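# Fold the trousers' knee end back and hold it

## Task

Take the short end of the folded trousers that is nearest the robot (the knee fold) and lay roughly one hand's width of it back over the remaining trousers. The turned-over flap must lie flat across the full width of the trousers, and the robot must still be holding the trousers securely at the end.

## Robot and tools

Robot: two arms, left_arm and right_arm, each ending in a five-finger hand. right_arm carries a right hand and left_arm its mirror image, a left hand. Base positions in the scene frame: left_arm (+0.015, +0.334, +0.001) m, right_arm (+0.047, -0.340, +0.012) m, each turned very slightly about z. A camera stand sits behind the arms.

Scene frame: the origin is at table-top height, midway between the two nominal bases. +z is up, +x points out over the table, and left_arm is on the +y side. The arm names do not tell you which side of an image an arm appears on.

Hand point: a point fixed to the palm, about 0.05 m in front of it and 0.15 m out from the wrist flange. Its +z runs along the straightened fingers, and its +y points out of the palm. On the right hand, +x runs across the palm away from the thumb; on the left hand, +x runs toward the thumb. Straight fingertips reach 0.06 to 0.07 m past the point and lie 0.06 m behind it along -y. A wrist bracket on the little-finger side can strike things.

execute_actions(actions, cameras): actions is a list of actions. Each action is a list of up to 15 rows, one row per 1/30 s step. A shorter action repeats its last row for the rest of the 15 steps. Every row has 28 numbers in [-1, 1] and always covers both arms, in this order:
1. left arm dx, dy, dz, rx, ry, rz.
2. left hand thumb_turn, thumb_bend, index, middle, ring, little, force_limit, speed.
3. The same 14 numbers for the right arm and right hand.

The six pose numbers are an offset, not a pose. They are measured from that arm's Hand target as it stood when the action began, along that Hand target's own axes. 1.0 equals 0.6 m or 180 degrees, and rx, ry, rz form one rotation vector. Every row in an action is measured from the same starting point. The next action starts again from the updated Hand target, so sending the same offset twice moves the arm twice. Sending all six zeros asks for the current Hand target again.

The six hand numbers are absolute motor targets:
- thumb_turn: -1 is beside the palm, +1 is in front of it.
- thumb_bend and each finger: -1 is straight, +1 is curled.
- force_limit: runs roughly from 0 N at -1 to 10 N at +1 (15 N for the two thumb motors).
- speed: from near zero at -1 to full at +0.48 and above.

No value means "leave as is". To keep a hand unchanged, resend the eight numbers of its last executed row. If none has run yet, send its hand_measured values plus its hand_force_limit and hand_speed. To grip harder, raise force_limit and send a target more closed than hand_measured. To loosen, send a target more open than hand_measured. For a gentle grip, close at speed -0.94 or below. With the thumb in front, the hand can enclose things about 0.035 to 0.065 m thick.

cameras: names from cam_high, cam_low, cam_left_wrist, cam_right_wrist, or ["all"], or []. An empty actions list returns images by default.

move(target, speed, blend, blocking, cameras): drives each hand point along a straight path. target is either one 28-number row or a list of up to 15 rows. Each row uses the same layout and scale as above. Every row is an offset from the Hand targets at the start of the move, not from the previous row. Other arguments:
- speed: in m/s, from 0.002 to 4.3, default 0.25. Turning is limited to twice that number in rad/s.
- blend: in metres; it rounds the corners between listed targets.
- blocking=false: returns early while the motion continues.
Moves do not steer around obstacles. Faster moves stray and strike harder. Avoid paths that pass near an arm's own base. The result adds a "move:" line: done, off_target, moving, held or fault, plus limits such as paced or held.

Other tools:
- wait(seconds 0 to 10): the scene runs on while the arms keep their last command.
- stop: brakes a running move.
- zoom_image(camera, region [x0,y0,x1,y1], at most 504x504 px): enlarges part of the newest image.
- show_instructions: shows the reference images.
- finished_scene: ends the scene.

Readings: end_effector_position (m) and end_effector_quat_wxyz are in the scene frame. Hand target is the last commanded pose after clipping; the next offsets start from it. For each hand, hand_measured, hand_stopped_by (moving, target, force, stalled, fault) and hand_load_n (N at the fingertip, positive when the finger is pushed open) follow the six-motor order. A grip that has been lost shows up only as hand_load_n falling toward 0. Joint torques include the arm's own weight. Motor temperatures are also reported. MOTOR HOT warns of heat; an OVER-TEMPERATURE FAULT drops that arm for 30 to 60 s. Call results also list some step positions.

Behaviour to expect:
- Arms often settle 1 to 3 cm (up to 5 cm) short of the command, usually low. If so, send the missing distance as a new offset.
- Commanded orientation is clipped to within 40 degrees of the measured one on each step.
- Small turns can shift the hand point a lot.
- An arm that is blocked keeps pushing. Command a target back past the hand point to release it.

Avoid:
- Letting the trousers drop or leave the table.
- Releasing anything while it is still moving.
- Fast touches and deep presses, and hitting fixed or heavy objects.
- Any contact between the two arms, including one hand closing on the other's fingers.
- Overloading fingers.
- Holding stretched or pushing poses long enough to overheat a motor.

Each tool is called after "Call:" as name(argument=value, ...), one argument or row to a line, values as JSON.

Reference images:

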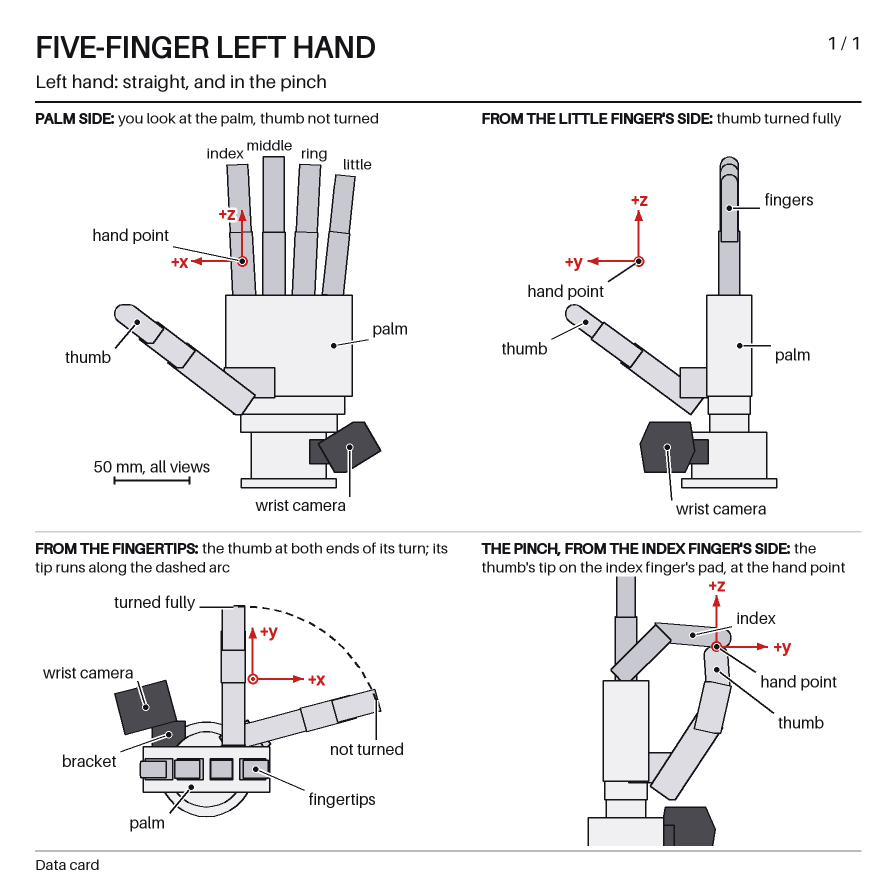

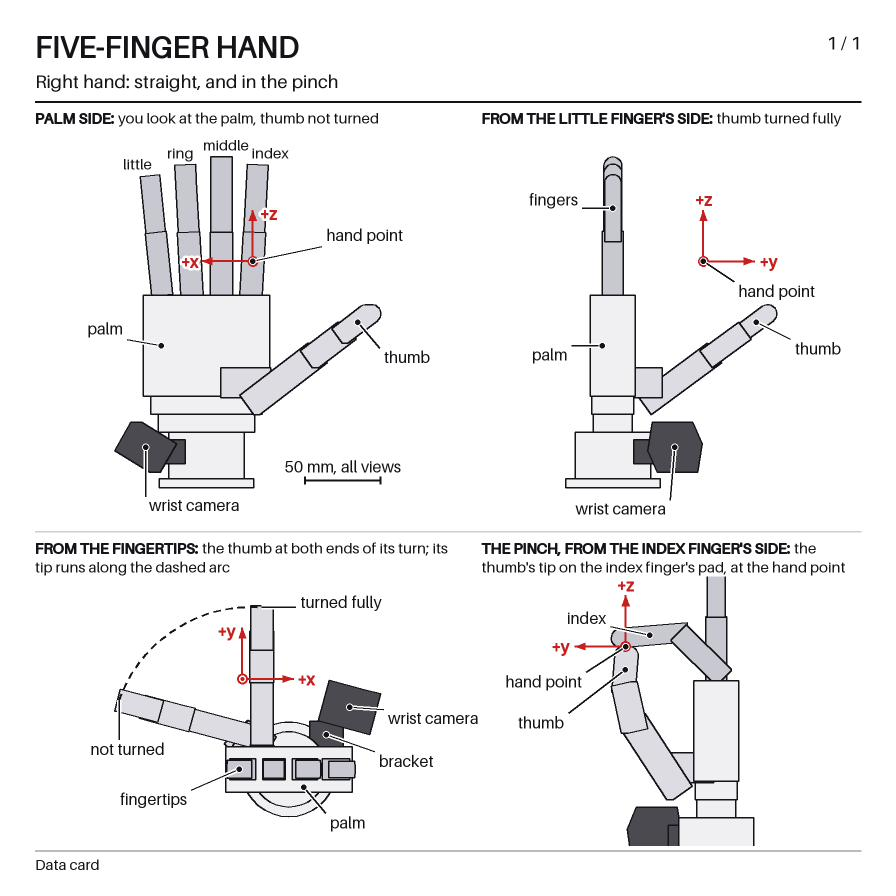

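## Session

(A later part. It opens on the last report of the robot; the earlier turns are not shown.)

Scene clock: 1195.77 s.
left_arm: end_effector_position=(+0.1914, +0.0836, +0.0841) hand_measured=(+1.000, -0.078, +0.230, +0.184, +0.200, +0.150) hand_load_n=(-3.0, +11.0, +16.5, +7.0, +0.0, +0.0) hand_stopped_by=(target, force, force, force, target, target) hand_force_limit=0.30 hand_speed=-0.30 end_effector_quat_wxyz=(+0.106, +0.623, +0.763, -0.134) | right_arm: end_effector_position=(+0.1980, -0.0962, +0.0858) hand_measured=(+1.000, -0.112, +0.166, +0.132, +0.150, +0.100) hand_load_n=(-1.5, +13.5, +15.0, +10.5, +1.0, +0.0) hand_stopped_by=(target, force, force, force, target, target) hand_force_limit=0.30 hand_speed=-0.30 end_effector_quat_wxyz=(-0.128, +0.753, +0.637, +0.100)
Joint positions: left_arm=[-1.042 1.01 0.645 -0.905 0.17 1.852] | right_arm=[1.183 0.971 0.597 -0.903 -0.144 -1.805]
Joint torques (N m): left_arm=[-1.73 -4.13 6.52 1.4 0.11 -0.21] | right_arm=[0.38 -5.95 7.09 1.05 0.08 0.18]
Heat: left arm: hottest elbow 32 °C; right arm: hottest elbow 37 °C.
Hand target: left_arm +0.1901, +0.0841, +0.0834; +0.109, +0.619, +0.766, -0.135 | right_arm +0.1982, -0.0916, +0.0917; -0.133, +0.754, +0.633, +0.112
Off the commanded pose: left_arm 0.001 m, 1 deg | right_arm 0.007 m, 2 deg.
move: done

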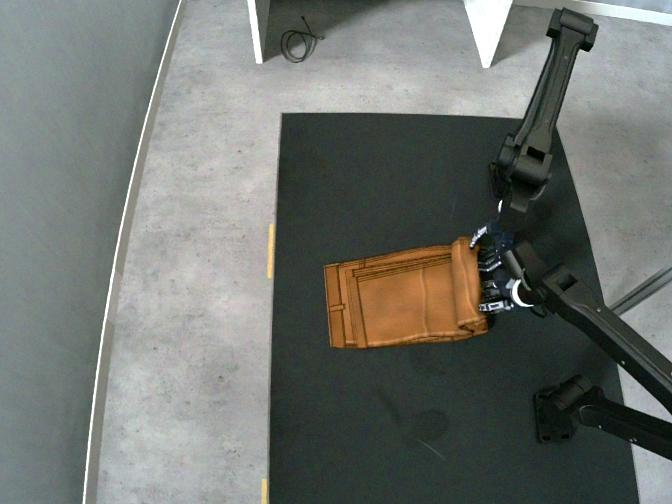

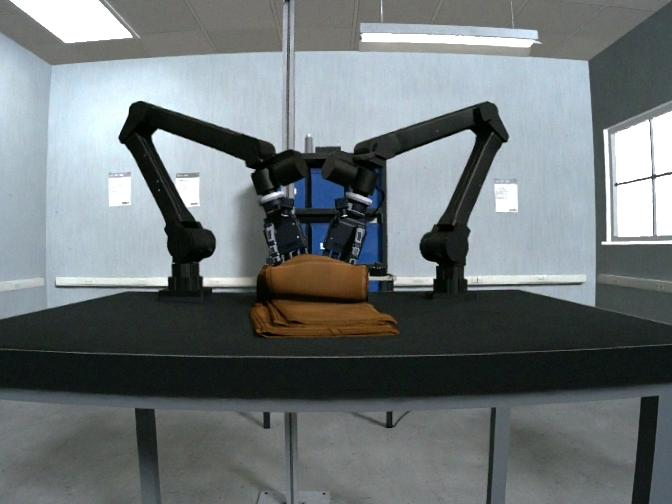

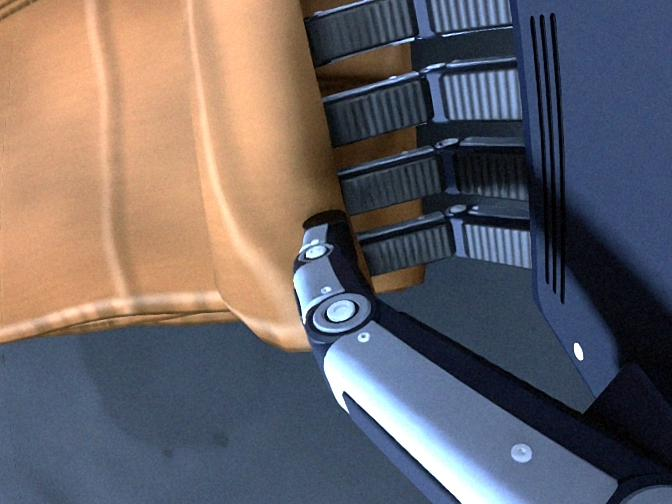

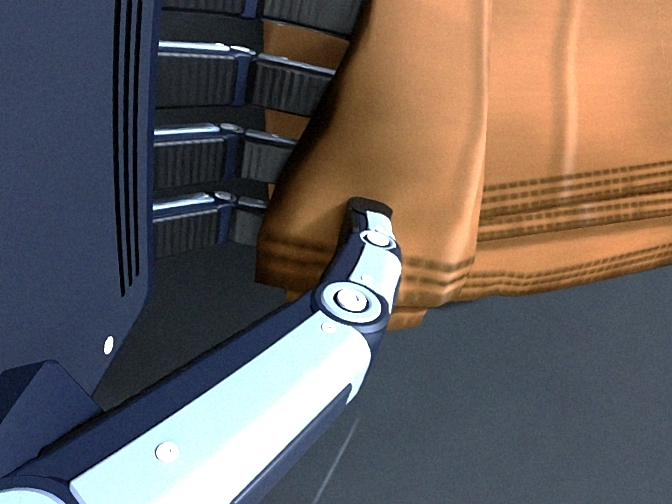

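Call:
move(
  target=[
    [0,0,0,0,0,0,1,0.15,0.25,0.25,0.2,0.15,0.3,-0.3,0,0,0,0,0,0,1,-1,0.05,0.05,0.0,-0.1,0.3,0],
  ],
  speed=0.06,
  cameras=["all"],
)

Call:
zoom_image(
  camera="cam_low",
  region=[220, 200, 430, 350],
)

Call:
zoom_image(
  camera="cam_high",
  region=[400, 200, 600, 380],
)

Scene clock: 1245.93 s.
left_arm: end_effector_position=(+0.1909, +0.0847, +0.0832) hand_measured=(+1.000, -0.078, +0.230, +0.184, +0.200, +0.150) hand_load_n=(-2.5, +10.5, +16.5, +7.0, +0.0, +0.0) hand_stopped_by=(target, force, force, force, target, target) hand_force_limit=0.30 hand_speed=-0.30 end_effector_quat_wxyz=(+0.105, +0.621, +0.765, -0.134) | right_arm: end_effector_position=(+0.1984, -0.0969, +0.0858) hand_measured=(+1.000, -1.000, +0.050, +0.050, +0.000, -0.100) hand_load_n=(+0.0, +0.0, +0.0, +0.0, +0.5, +0.0) hand_stopped_by=(target, target, target, target, target, target) hand_force_limit=0.30 hand_speed=0.00 end_effector_quat_wxyz=(-0.127, +0.756, +0.635, +0.100)
Joint positions: left_arm=[-1.042 1.01 0.643 -0.905 0.169 1.845] | right_arm=[1.183 0.971 0.597 -0.903 -0.141 -1.798]
Joint torques (N m): left_arm=[-1.26 -3.96 6.72 1.51 0.11 -0.14] | right_arm=[0.44 -5.95 7.06 1.02 -0.05 0.11]
Heat: left arm: hottest elbow 30 °C; right arm: hottest elbow 37 °C.
Hand target: left_arm +0.1902, +0.0840, +0.0835; +0.109, +0.619, +0.766, -0.135 | right_arm +0.1982, -0.0916, +0.0917; -0.133, +0.754, +0.633, +0.112
Off the commanded pose: left_arm 0.001 m, 1 deg | right_arm 0.008 m, 2 deg.
move: done

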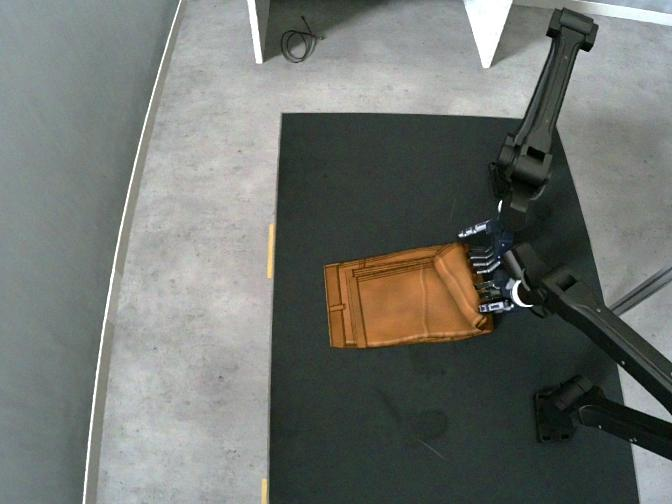

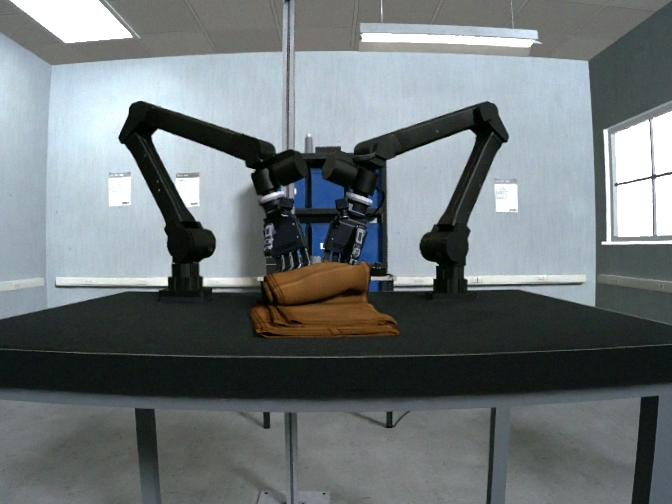

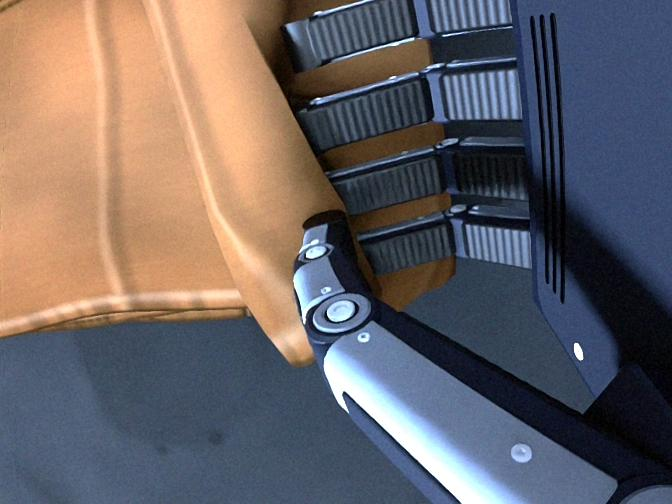

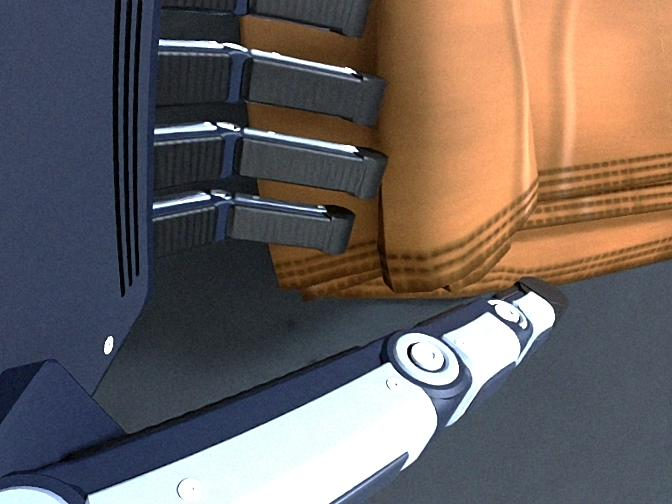

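Scaled by 2.400 from the camera's 672x504 image, which has a finer 960x720 frame.

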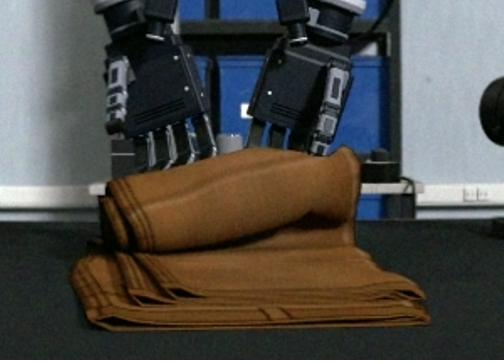

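Scaled by 2.520 from the camera's 672x504 image, which has a finer 960x720 frame.

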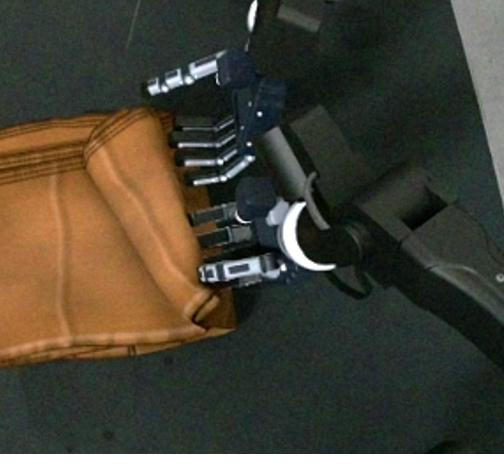

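Call:
zoom_image(
  camera="cam_right_wrist",
  region=[220, 100, 600, 340],
)

Call:
zoom_image(
  camera="cam_low",
  region=[240, 250, 340, 340],
)

Scaled by 1.326 from the camera's 672x504 image, which has a finer 960x720 frame.

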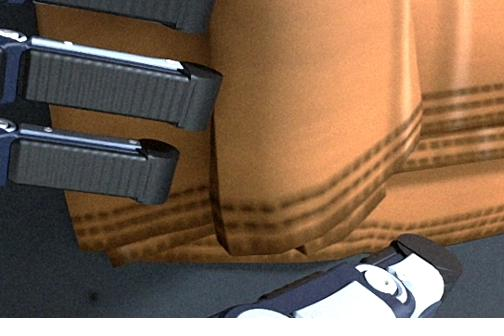

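Scaled by 5.040 from the camera's 672x504 image, which has a finer 960x720 frame.

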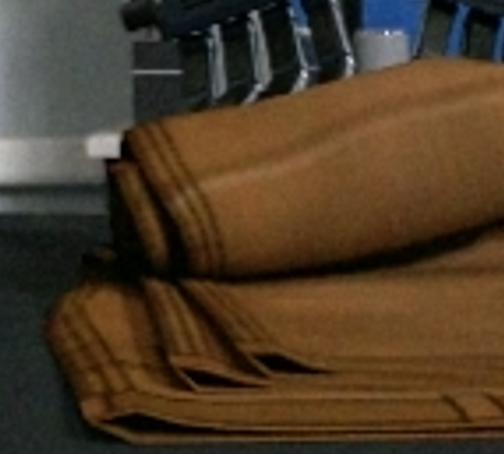

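Call:
move(
  target=[
    [-0.0293,0.0347,-0.058,0,0,0,1,0.15,0.25,0.25,0.2,0.15,0.3,-0.3,0,0,0,0,0,0,1,-1,0.05,0.05,0.0,-0.1,0.3,0],
  ],
  speed=0.06,
  cameras=["all"],
)

Call:
zoom_image(
  camera="cam_low",
  region=[220, 200, 430, 350],
)

Call:
zoom_image(
  camera="cam_high",
  region=[400, 200, 600, 380],
)

Scene clock: 1293.60 s.
left_arm: end_effector_position=(+0.2043, +0.0945, +0.1011) hand_measured=(+1.000, -0.078, +0.230, +0.184, +0.200, +0.150) hand_load_n=(-2.5, +11.0, +16.5, +7.0, +0.5, +0.0) hand_stopped_by=(target, force, force, force, target, target) hand_force_limit=0.30 hand_speed=-0.30 end_effector_quat_wxyz=(+0.092, +0.619, +0.769, -0.130) | right_arm: end_effector_position=(+0.1984, -0.0969, +0.0858) hand_measured=(+1.000, -1.000, +0.050, +0.050, +0.000, -0.100) hand_load_n=(+0.0, +0.0, +0.0, +0.0, +0.0, +0.0) hand_stopped_by=(target, target, target, target, target, target) hand_force_limit=0.30 hand_speed=0.00 end_effector_quat_wxyz=(-0.127, +0.756, +0.635, +0.100)
Joint positions: left_arm=[-0.977 1.01 0.699 -1 0.187 1.904] | right_arm=[1.183 0.971 0.597 -0.903 -0.141 -1.798]
Joint torques (N m): left_arm=[-0.91 -4.31 9.94 0.65 0.24 0.03] | right_arm=[0.32 -5.89 7.08 1.02 -0.05 0.11]
Heat: left arm: hottest elbow 33 °C; right arm: hottest elbow 37 °C.
Hand target: left_arm +0.2143, +0.0839, +0.1207; +0.110, +0.619, +0.766, -0.135 | right_arm +0.1982, -0.0916, +0.0917; -0.133, +0.754, +0.633, +0.112
Off the commanded pose: left_arm 0.024 m, 2 deg | right_arm 0.008 m, 2 deg.
move: off_target (left_arm)

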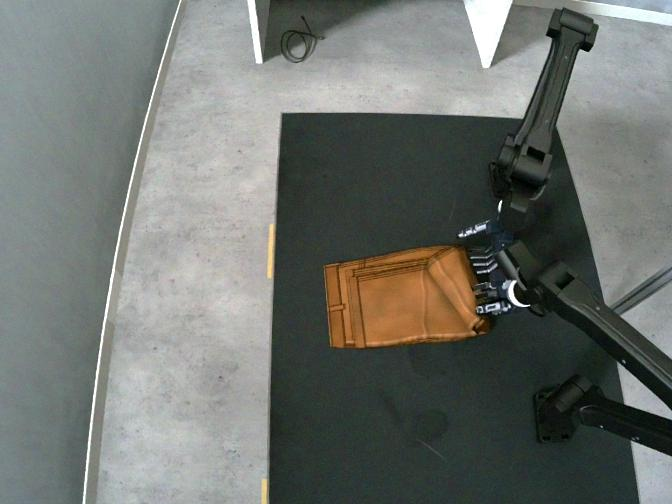

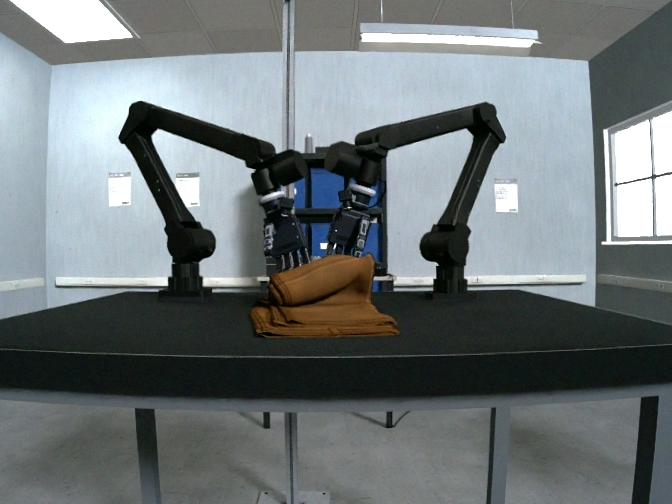

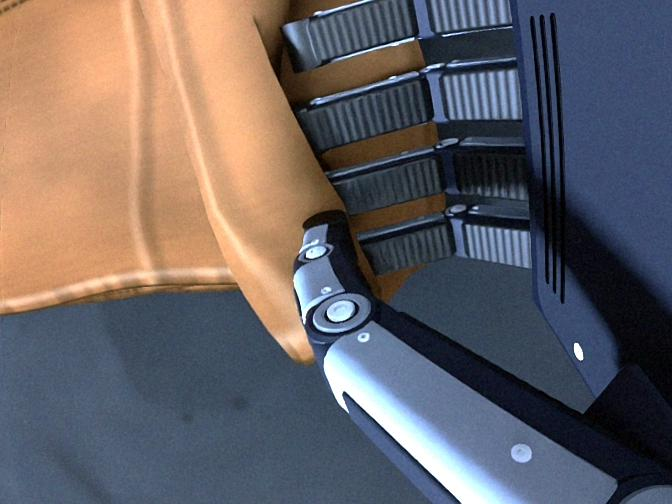

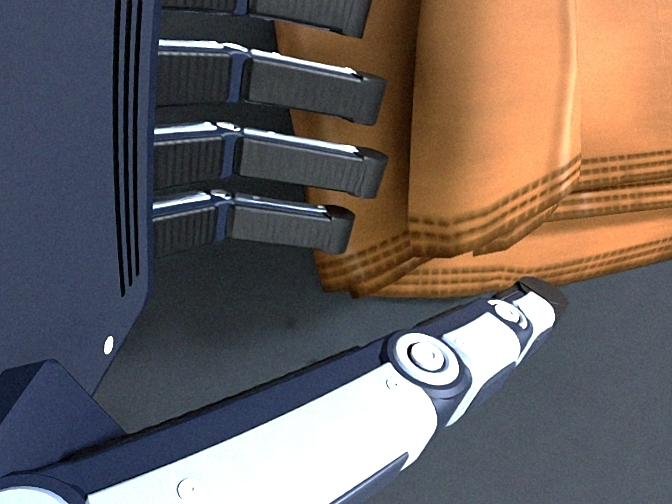

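Scaled by 2.400 from the camera's 672x504 image, which has a finer 960x720 frame.

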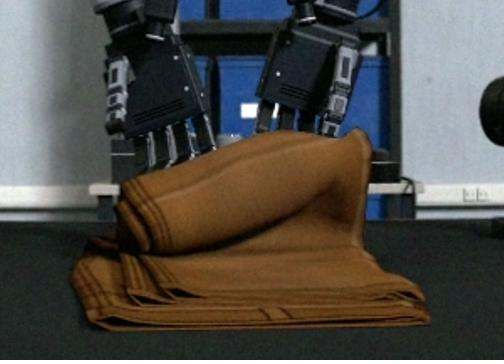

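Scaled by 2.520 from the camera's 672x504 image, which has a finer 960x720 frame.

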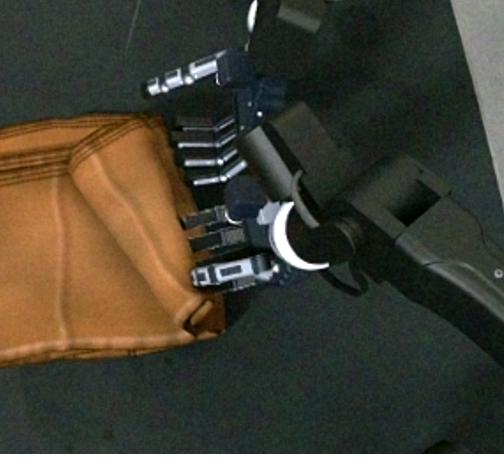

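Call:
move(
  target=[
    [0,0,0,0,0,0,1,0.15,0.25,0.25,0.2,0.15,0.3,-0.3,0.0197,-0.017,-0.061,0,0,0,1,-1,0.05,0.05,0.0,-0.1,0.3,0],
    [0,0,0,0,0,0,1,0.15,0.25,0.25,0.2,0.15,0.3,-0.3,0.0435,0.055,-0.057,0,0,0,1,-1,0.05,0.05,0.0,-0.1,0.3,0],
    [0,0,0,0,0,0,1,0.15,0.25,0.25,0.2,0.15,0.3,-0.3,0.0308,0.0657,-0.0178,0,0,0,1,-1,0.05,0.05,0.0,-0.1,0.3,0],
  ],
  speed=0.12,
  blend=[0.01, 0.01, 0],
  cameras=["all"],
)

Call:
zoom_image(
  camera="cam_low",
  region=[220, 200, 430, 350],
)

Call:
zoom_image(
  camera="cam_high",
  region=[400, 200, 600, 380],
)

Scene clock: 1316.10 s.
left_arm: end_effector_position=(+0.2043, +0.0945, +0.1011) hand_measured=(+1.000, -0.078, +0.230, +0.184, +0.200, +0.150) hand_load_n=(-2.5, +11.0, +16.5, +7.0, +0.5, +0.0) hand_stopped_by=(target, force, force, force, target, target) hand_force_limit=0.30 hand_speed=-0.30 end_effector_quat_wxyz=(+0.092, +0.620, +0.769, -0.130) | right_arm: end_effector_position=(+0.2315, -0.0914, +0.1008) hand_measured=(+1.000, -1.000, +0.050, +0.050, +0.000, -0.100) hand_load_n=(+0.0, +0.0, +0.0, +0.0, +0.0, +0.0) hand_stopped_by=(target, target, target, target, target, target) hand_force_limit=0.30 hand_speed=0.00 end_effector_quat_wxyz=(-0.129, +0.755, +0.635, +0.100)
Joint positions: left_arm=[-0.977 1.01 0.699 -1 0.187 1.904] | right_arm=[1.072 1.021 0.669 -0.94 -0.176 -1.906]
Joint torques (N m): left_arm=[-0.21 -3.37 10.07 0.49 0.27 0.01] | right_arm=[-1.73 -4.84 7.88 1.29 -0.24 -0.07]
Motor temperatures (°C): left_arm=[19 20 38 17 21 18] | right_arm=[18 25 37 20 18 16]
Heat: left arm: hottest elbow 38 °C; right arm: hottest elbow 37 °C.
Hand target: left_arm +0.2143, +0.0839, +0.1207; +0.110, +0.619, +0.766, -0.135 | right_arm +0.2401, -0.0844, +0.1056; -0.133, +0.754, +0.633, +0.112
Off the commanded pose: left_arm 0.024 m, 2 deg | right_arm 0.012 m, 1 deg.
move: off_target (left_arm, right_arm)

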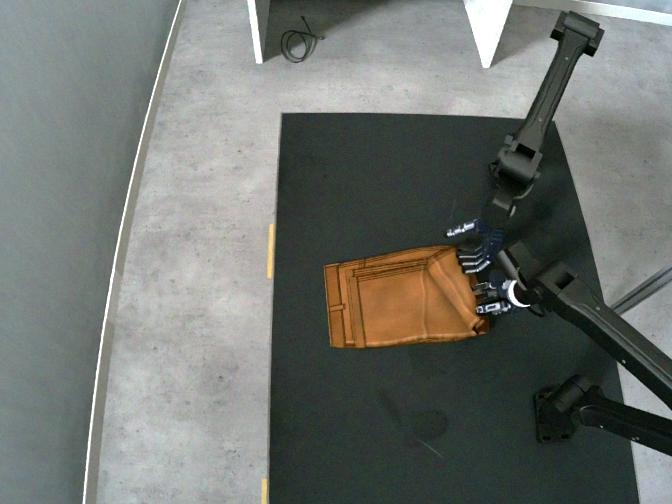

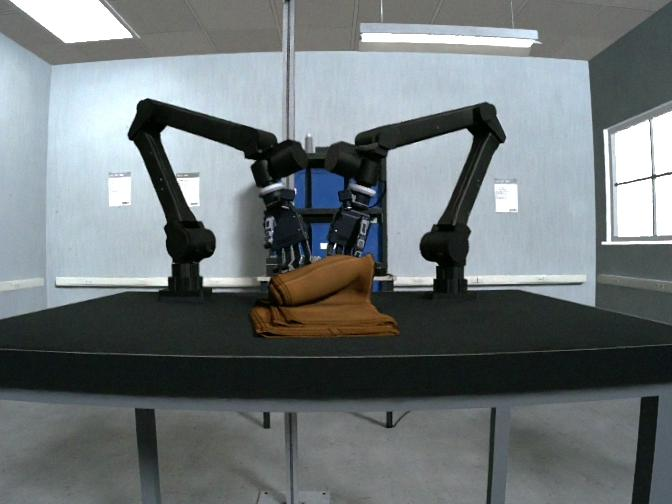

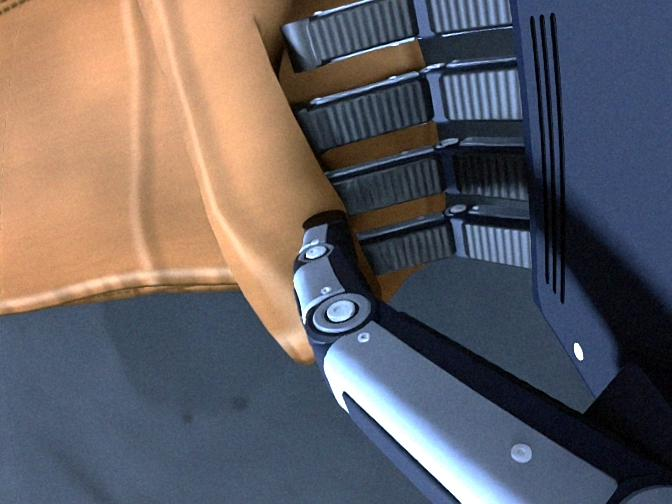

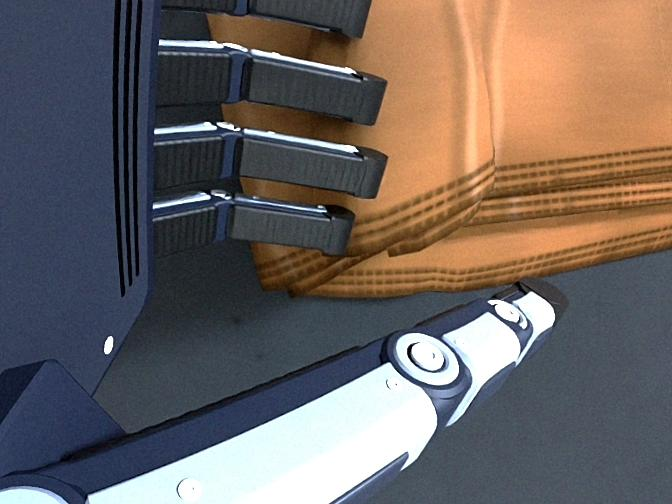

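Scaled by 2.400 from the camera's 672x504 image, which has a finer 960x720 frame.

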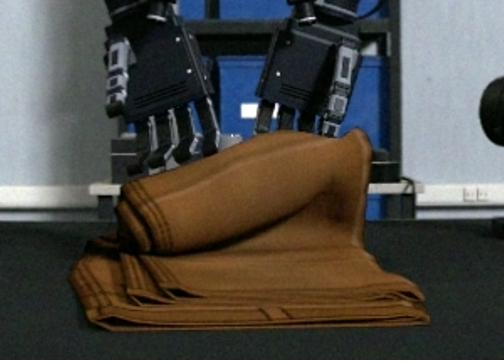

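Scaled by 2.520 from the camera's 672x504 image, which has a finer 960x720 frame.

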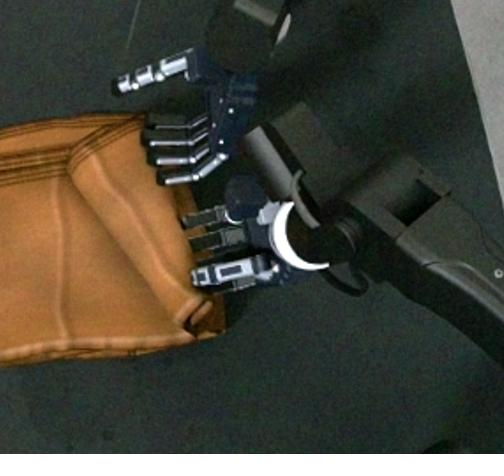

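Call:
move(
  target=[
    [0,0,0,0,0,0,1,0.15,0.25,0.25,0.2,0.15,0.3,-0.3,-0.0108,0.0103,0.0343,0,0,0,1,-1,0.05,0.05,0.0,-0.1,0.3,0],
  ],
  speed=0.06,
  cameras=["cam_right_wrist","cam_low"],
)

Call:
zoom_image(
  camera="cam_low",
  region=[220, 200, 430, 350],
)

Call:
zoom_image(
  camera="cam_right_wrist",
  region=[220, 0, 672, 340],
)

Scene clock: 1335.23 s.
left_arm: end_effector_position=(+0.2043, +0.0945, +0.1011) hand_measured=(+1.000, -0.078, +0.230, +0.184, +0.200, +0.150) hand_load_n=(-2.0, +11.0, +16.5, +7.0, +0.5, +0.0) hand_stopped_by=(target, force, force, force, target, target) hand_force_limit=0.30 hand_speed=-0.30 end_effector_quat_wxyz=(+0.092, +0.620, +0.769, -0.130) | right_arm: end_effector_position=(+0.2385, -0.0879, +0.0830) hand_measured=(+1.000, -1.000, +0.050, +0.050, +0.000, -0.100) hand_load_n=(+0.0, +0.0, +0.0, +0.0, +0.0, +0.0) hand_stopped_by=(target, target, target, target, target, target) hand_force_limit=0.30 hand_speed=0.00 end_effector_quat_wxyz=(-0.131, +0.755, +0.634, +0.105)
Joint positions: left_arm=[-0.977 1.01 0.699 -1 0.188 1.904] | right_arm=[1.056 1.059 0.641 -0.866 -0.181 -1.921]
Joint torques (N m): left_arm=[-0.38 -3.55 10.07 0.59 0.26 0.04] | right_arm=[-1.67 -5.07 7.04 1.31 -0.25 -0.13]
Heat: left arm: hottest elbow 41 °C; right arm: hottest elbow 38 °C.
Hand target: left_arm +0.2142, +0.0838, +0.1207; +0.110, +0.619, +0.766, -0.135 | right_arm +0.2452, -0.0844, +0.0838; -0.133, +0.754, +0.633, +0.112
Off the commanded pose: left_arm 0.024 m, 2 deg | right_arm 0.008 m, 1 deg.
move: off_target (left_arm)
Images, in order (width x height): cam_low 672x504, cam_right_wrist 672x504.

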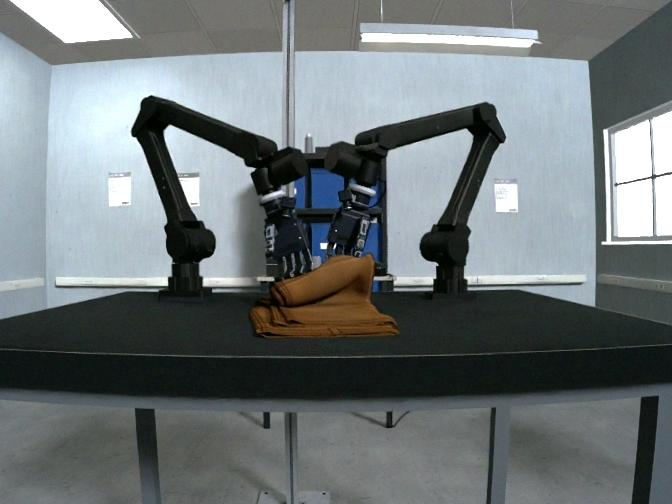

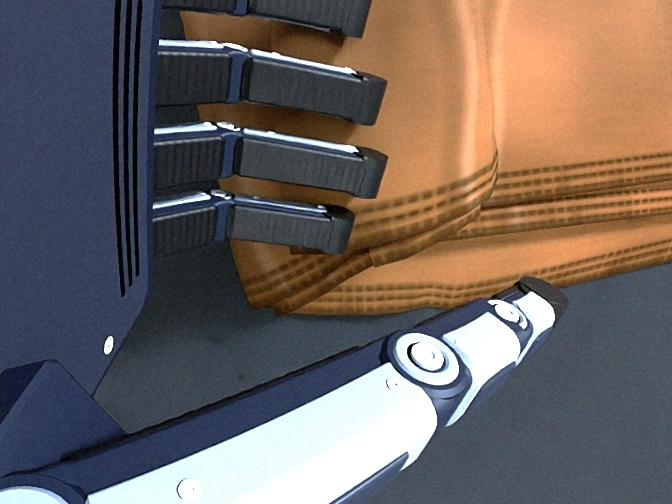

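Scaled by 2.400 from the camera's 672x504 image, which has a finer 960x720 frame.

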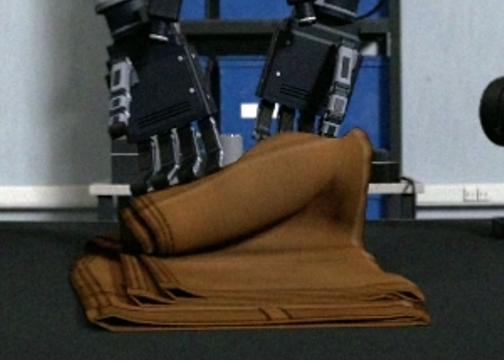

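Scaled by 1.115 from the camera's 672x504 image, which has a finer 960x720 frame.

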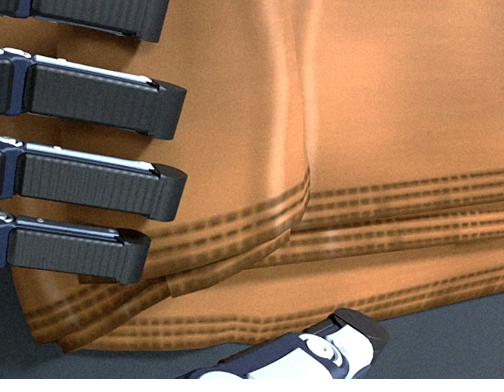

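Call:
move(
  target=[
    [0,0,0,0,0,0,1,0.15,0.25,0.25,0.2,0.15,0.3,-0.3,0.012,-0.0443,-0.0532,0,0,0,1,-1,0.05,0.05,0.0,-0.1,0.3,0],
    [0,0,0,0,0,0,1,0.15,0.25,0.25,0.2,0.15,0.3,-0.3,-0.009,-0.1168,-0.0508,0,0,0,1,-1,0.05,0.05,0.0,-0.1,0.3,0],
    [0,0,0,0,0,0,1,0.15,0.25,0.25,0.2,0.15,0.3,-0.3,-0.0265,-0.1138,-0.0023,0,0,0,1,-1,0.05,0.05,0.0,-0.1,0.3,0],
  ],
  speed=0.12,
  blend=[0.01, 0.01, 0],
  cameras=["cam_right_wrist","cam_high"],
)

Call:
zoom_image(
  camera="cam_right_wrist",
  region=[220, 0, 672, 340],
)

Call:
zoom_image(
  camera="cam_high",
  region=[400, 200, 600, 380],
)

Scene clock: 1351.87 s.
left_arm: end_effector_position=(+0.2043, +0.0945, +0.1011) hand_measured=(+1.000, -0.078, +0.230, +0.184, +0.200, +0.150) hand_load_n=(-2.0, +11.0, +16.5, +7.0, +0.0, +0.0) hand_stopped_by=(target, force, force, force, target, target) hand_force_limit=0.30 hand_speed=-0.30 end_effector_quat_wxyz=(+0.092, +0.620, +0.769, -0.130) | right_arm: end_effector_position=(+0.1750, -0.0964, +0.0810) hand_measured=(+1.000, -1.000, +0.050, +0.050, +0.000, -0.100) hand_load_n=(+0.0, +0.0, +0.0, +0.0, +0.0, +0.0) hand_stopped_by=(target, target, target, target, target, target) hand_force_limit=0.30 hand_speed=0.00 end_effector_quat_wxyz=(-0.128, +0.755, +0.635, +0.105)
Joint positions: left_arm=[-0.977 1.01 0.699 -1 0.188 1.904] | right_arm=[1.277 0.938 0.563 -0.88 -0.11 -1.708]
Joint torques (N m): left_arm=[-0.21 -3.55 10 0.77 0.29 0.02] | right_arm=[0.44 -3.78 7.49 1.31 -0.01 0.05]
Motor temperatures (°C): left_arm=[19 20 43 17 21 18] | right_arm=[18 24 38 20 18 16]
Heat: left arm: hottest elbow 43 °C; right arm: hottest elbow 38 °C.
Hand target: left_arm +0.2142, +0.0838, +0.1207; +0.110, +0.619, +0.766, -0.135 | right_arm +0.1751, -0.0885, +0.0837; -0.133, +0.754, +0.633, +0.112
Off the commanded pose: left_arm 0.024 m, 2 deg | right_arm 0.008 m, 1 deg.
move: off_target (left_arm)
Images, in order (width x height): cam_high 672x504, cam_right_wrist 672x504.

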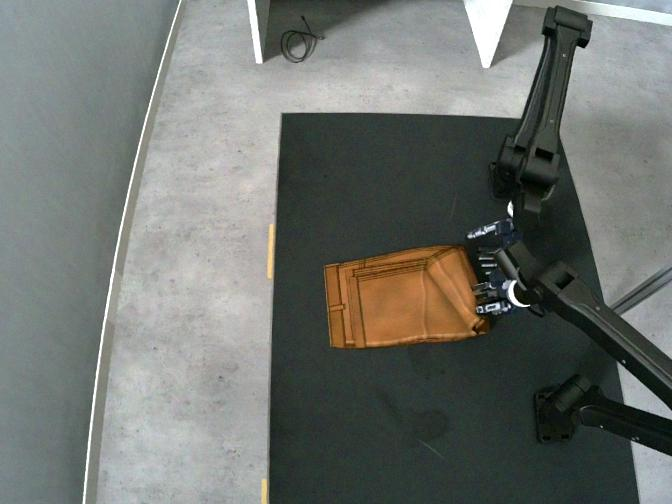

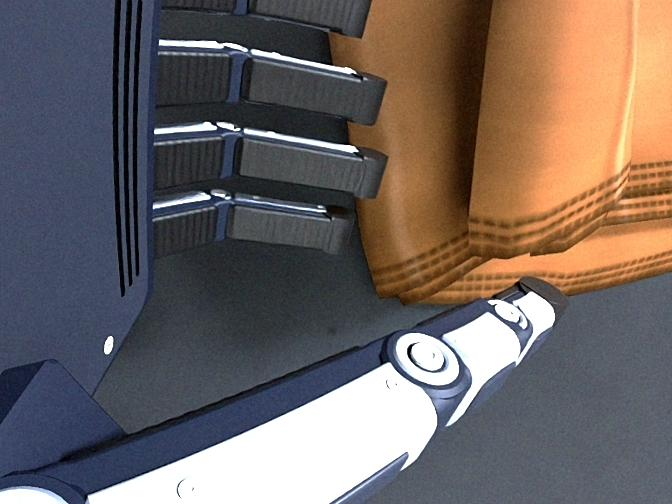

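Scaled by 1.115 from the camera's 672x504 image, which has a finer 960x720 frame.

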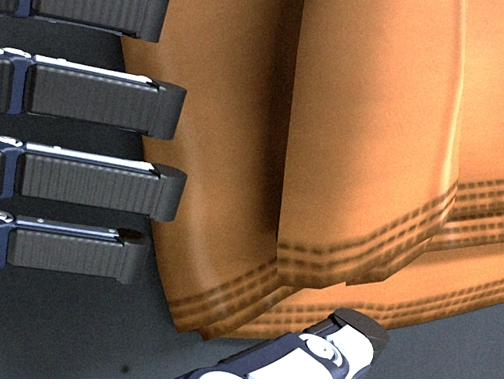

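Scaled by 2.520 from the camera's 672x504 image, which has a finer 960x720 frame.

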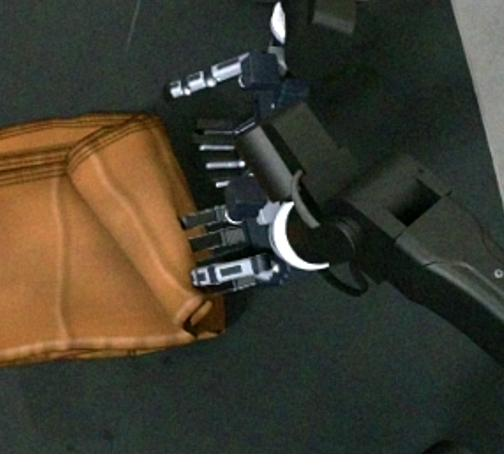

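Call:
move(
  target=[
    [0,0,0,0,0,0,1,0.15,0.25,0.25,0.2,0.15,0.3,-0.3,0.0187,0.0982,-0.003,0,0,0.033,1,-1,0.05,0.05,0.0,-0.1,0.3,0],
  ],
  speed=0.08,
  cameras=["cam_right_wrist","cam_high"],
)

Call:
zoom_image(
  camera="cam_right_wrist",
  region=[220, 0, 672, 340],
)

Call:
zoom_image(
  camera="cam_high",
  region=[400, 200, 600, 380],
)

Scene clock: 1367.60 s.
left_arm: end_effector_position=(+0.2043, +0.0945, +0.1011) hand_measured=(+1.000, -0.078, +0.230, +0.184, +0.200, +0.150) hand_load_n=(-2.5, +10.5, +16.5, +7.0, +0.0, +0.0) hand_stopped_by=(target, force, force, force, target, target) hand_force_limit=0.30 hand_speed=-0.30 end_effector_quat_wxyz=(+0.092, +0.620, +0.769, -0.130) | right_arm: end_effector_position=(+0.2190, -0.1101, +0.0677) hand_measured=(+1.000, -1.000, +0.050, +0.050, +0.000, -0.100) hand_load_n=(+0.0, +0.0, +0.0, +0.0, +0.0, +0.0) hand_stopped_by=(target, target, target, target, target, target) hand_force_limit=0.30 hand_speed=0.00 end_effector_quat_wxyz=(-0.128, +0.791, +0.593, +0.078)
Joint positions: left_arm=[-0.977 1.01 0.699 -1 0.188 1.904] | right_arm=[1.072 1.04 0.596 -0.88 -0.174 -1.797]
Joint torques (N m): left_arm=[-0.62 -4.48 9.96 0.59 0.23 -0.01] | right_arm=[-1.49 -4.42 10.1 1.14 -0.24 -0.12]
Heat: left arm: hottest elbow 44 °C; right arm: hottest elbow 38 °C.
Hand target: left_arm +0.2142, +0.0838, +0.1207; +0.110, +0.619, +0.766, -0.135 | right_arm +0.2351, -0.0884, +0.0857; -0.139, +0.786, +0.593, +0.105
Off the commanded pose: left_arm 0.024 m, 2 deg | right_arm 0.032 m, 3 deg.
move: off_target (left_arm, right_arm)
Images, in order (width x height): cam_high 672x504, cam_right_wrist 672x504.

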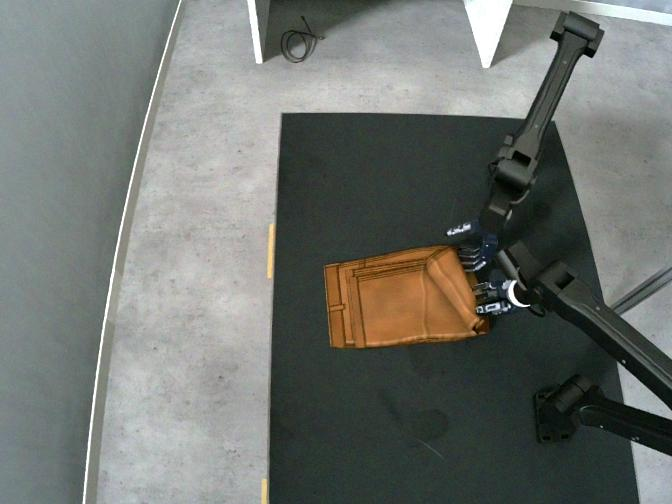

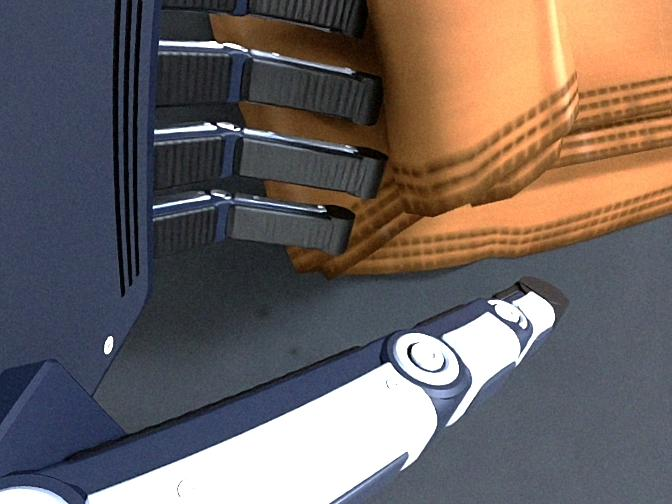

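Scaled by 1.115 from the camera's 672x504 image, which has a finer 960x720 frame.

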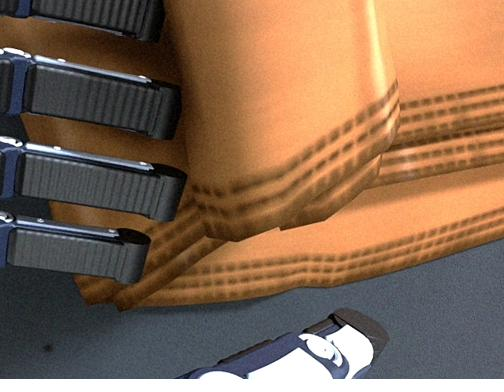

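Scaled by 2.520 from the camera's 672x504 image, which has a finer 960x720 frame.

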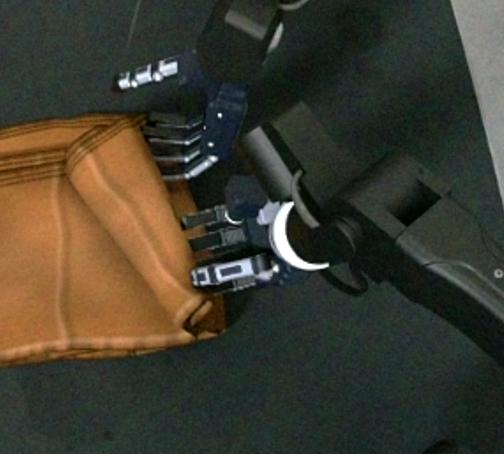

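Call:
move(
  target=[
    [0,0,0,0,0,0,1,0.15,0.25,0.25,0.2,0.15,0.3,-0.3,0.0501,0.0724,-0.0145,0,0,0,1,-1,0.05,0.05,0.0,-0.1,0.3,0],
  ],
  speed=0.08,
  cameras=["cam_right_wrist","cam_high","cam_low"],
)

Call:
zoom_image(
  camera="cam_right_wrist",
  region=[220, 0, 672, 340],
)

Call:
zoom_image(
  camera="cam_high",
  region=[400, 200, 600, 380],
)

Scene clock: 1378.97 s.
left_arm: end_effector_position=(+0.2043, +0.0945, +0.1011) hand_measured=(+1.000, -0.078, +0.230, +0.184, +0.200, +0.150) hand_load_n=(-2.5, +11.0, +16.5, +6.5, +0.0, +0.0) hand_stopped_by=(target, force, force, force, target, target) hand_force_limit=0.30 hand_speed=-0.30 end_effector_quat_wxyz=(+0.092, +0.620, +0.769, -0.130) | right_arm: end_effector_position=(+0.2706, -0.0886, +0.0824) hand_measured=(+1.000, -1.000, +0.050, +0.050, +0.000, -0.100) hand_load_n=(+0.0, +0.0, +0.0, +0.0, +0.0, +0.0) hand_stopped_by=(target, target, target, target, target, target) hand_force_limit=0.30 hand_speed=0.00 end_effector_quat_wxyz=(-0.134, +0.789, +0.593, +0.090)
Joint positions: left_arm=[-0.977 1.01 0.699 -1 0.188 1.904] | right_arm=[0.955 1.151 0.711 -0.88 -0.208 -1.913]
Joint torques (N m): left_arm=[-0.5 -4.01 10.04 0.47 0.26 -0.03] | right_arm=[-1.49 -6.12 10.17 0.05 -0.27 -0.08]
Heat: left arm: hottest elbow 44 °C; right arm: hottest elbow 40 °C.
Hand target: left_arm +0.2142, +0.0838, +0.1207; +0.110, +0.619, +0.766, -0.135 | right_arm +0.2851, -0.0754, +0.0997; -0.139, +0.786, +0.593, +0.105
Off the commanded pose: left_arm 0.024 m, 2 deg | right_arm 0.026 m, 2 deg.
move: off_target (left_arm, right_arm)
Images, in order (width x height): cam_high 672x504, cam_low 672x504, cam_right_wrist 672x504.

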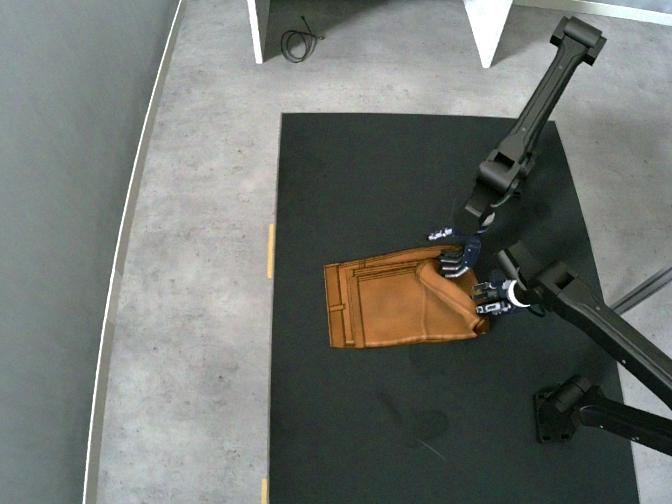

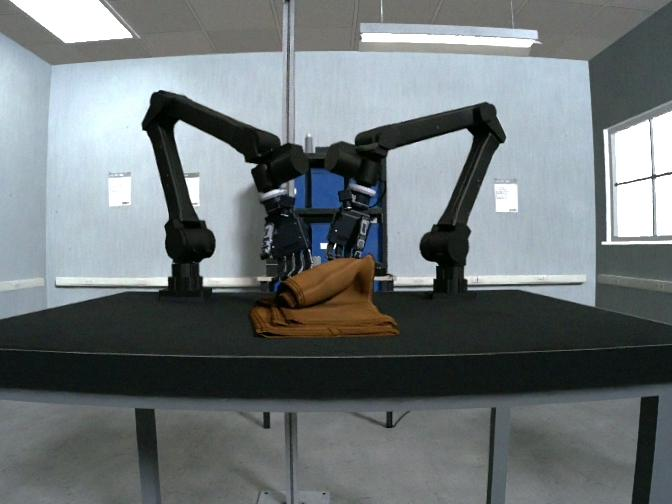

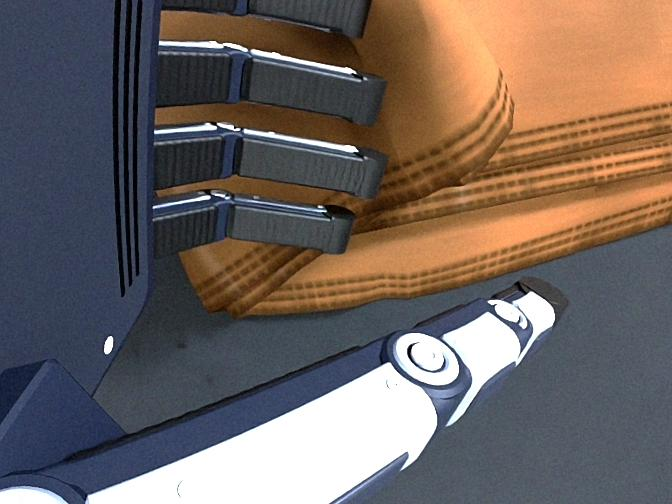

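Scaled by 1.115 from the camera's 672x504 image, which has a finer 960x720 frame.

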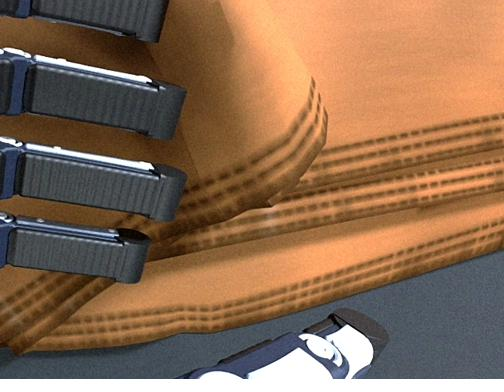

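Scaled by 2.520 from the camera's 672x504 image, which has a finer 960x720 frame.

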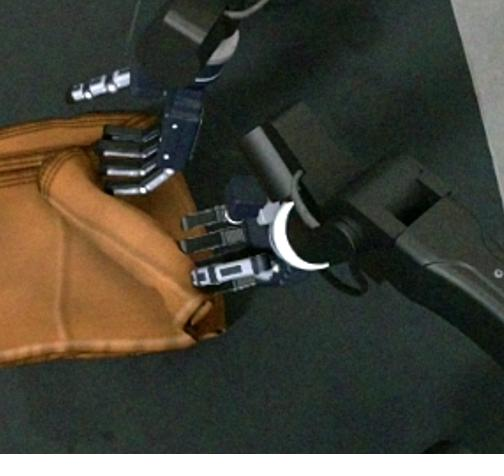

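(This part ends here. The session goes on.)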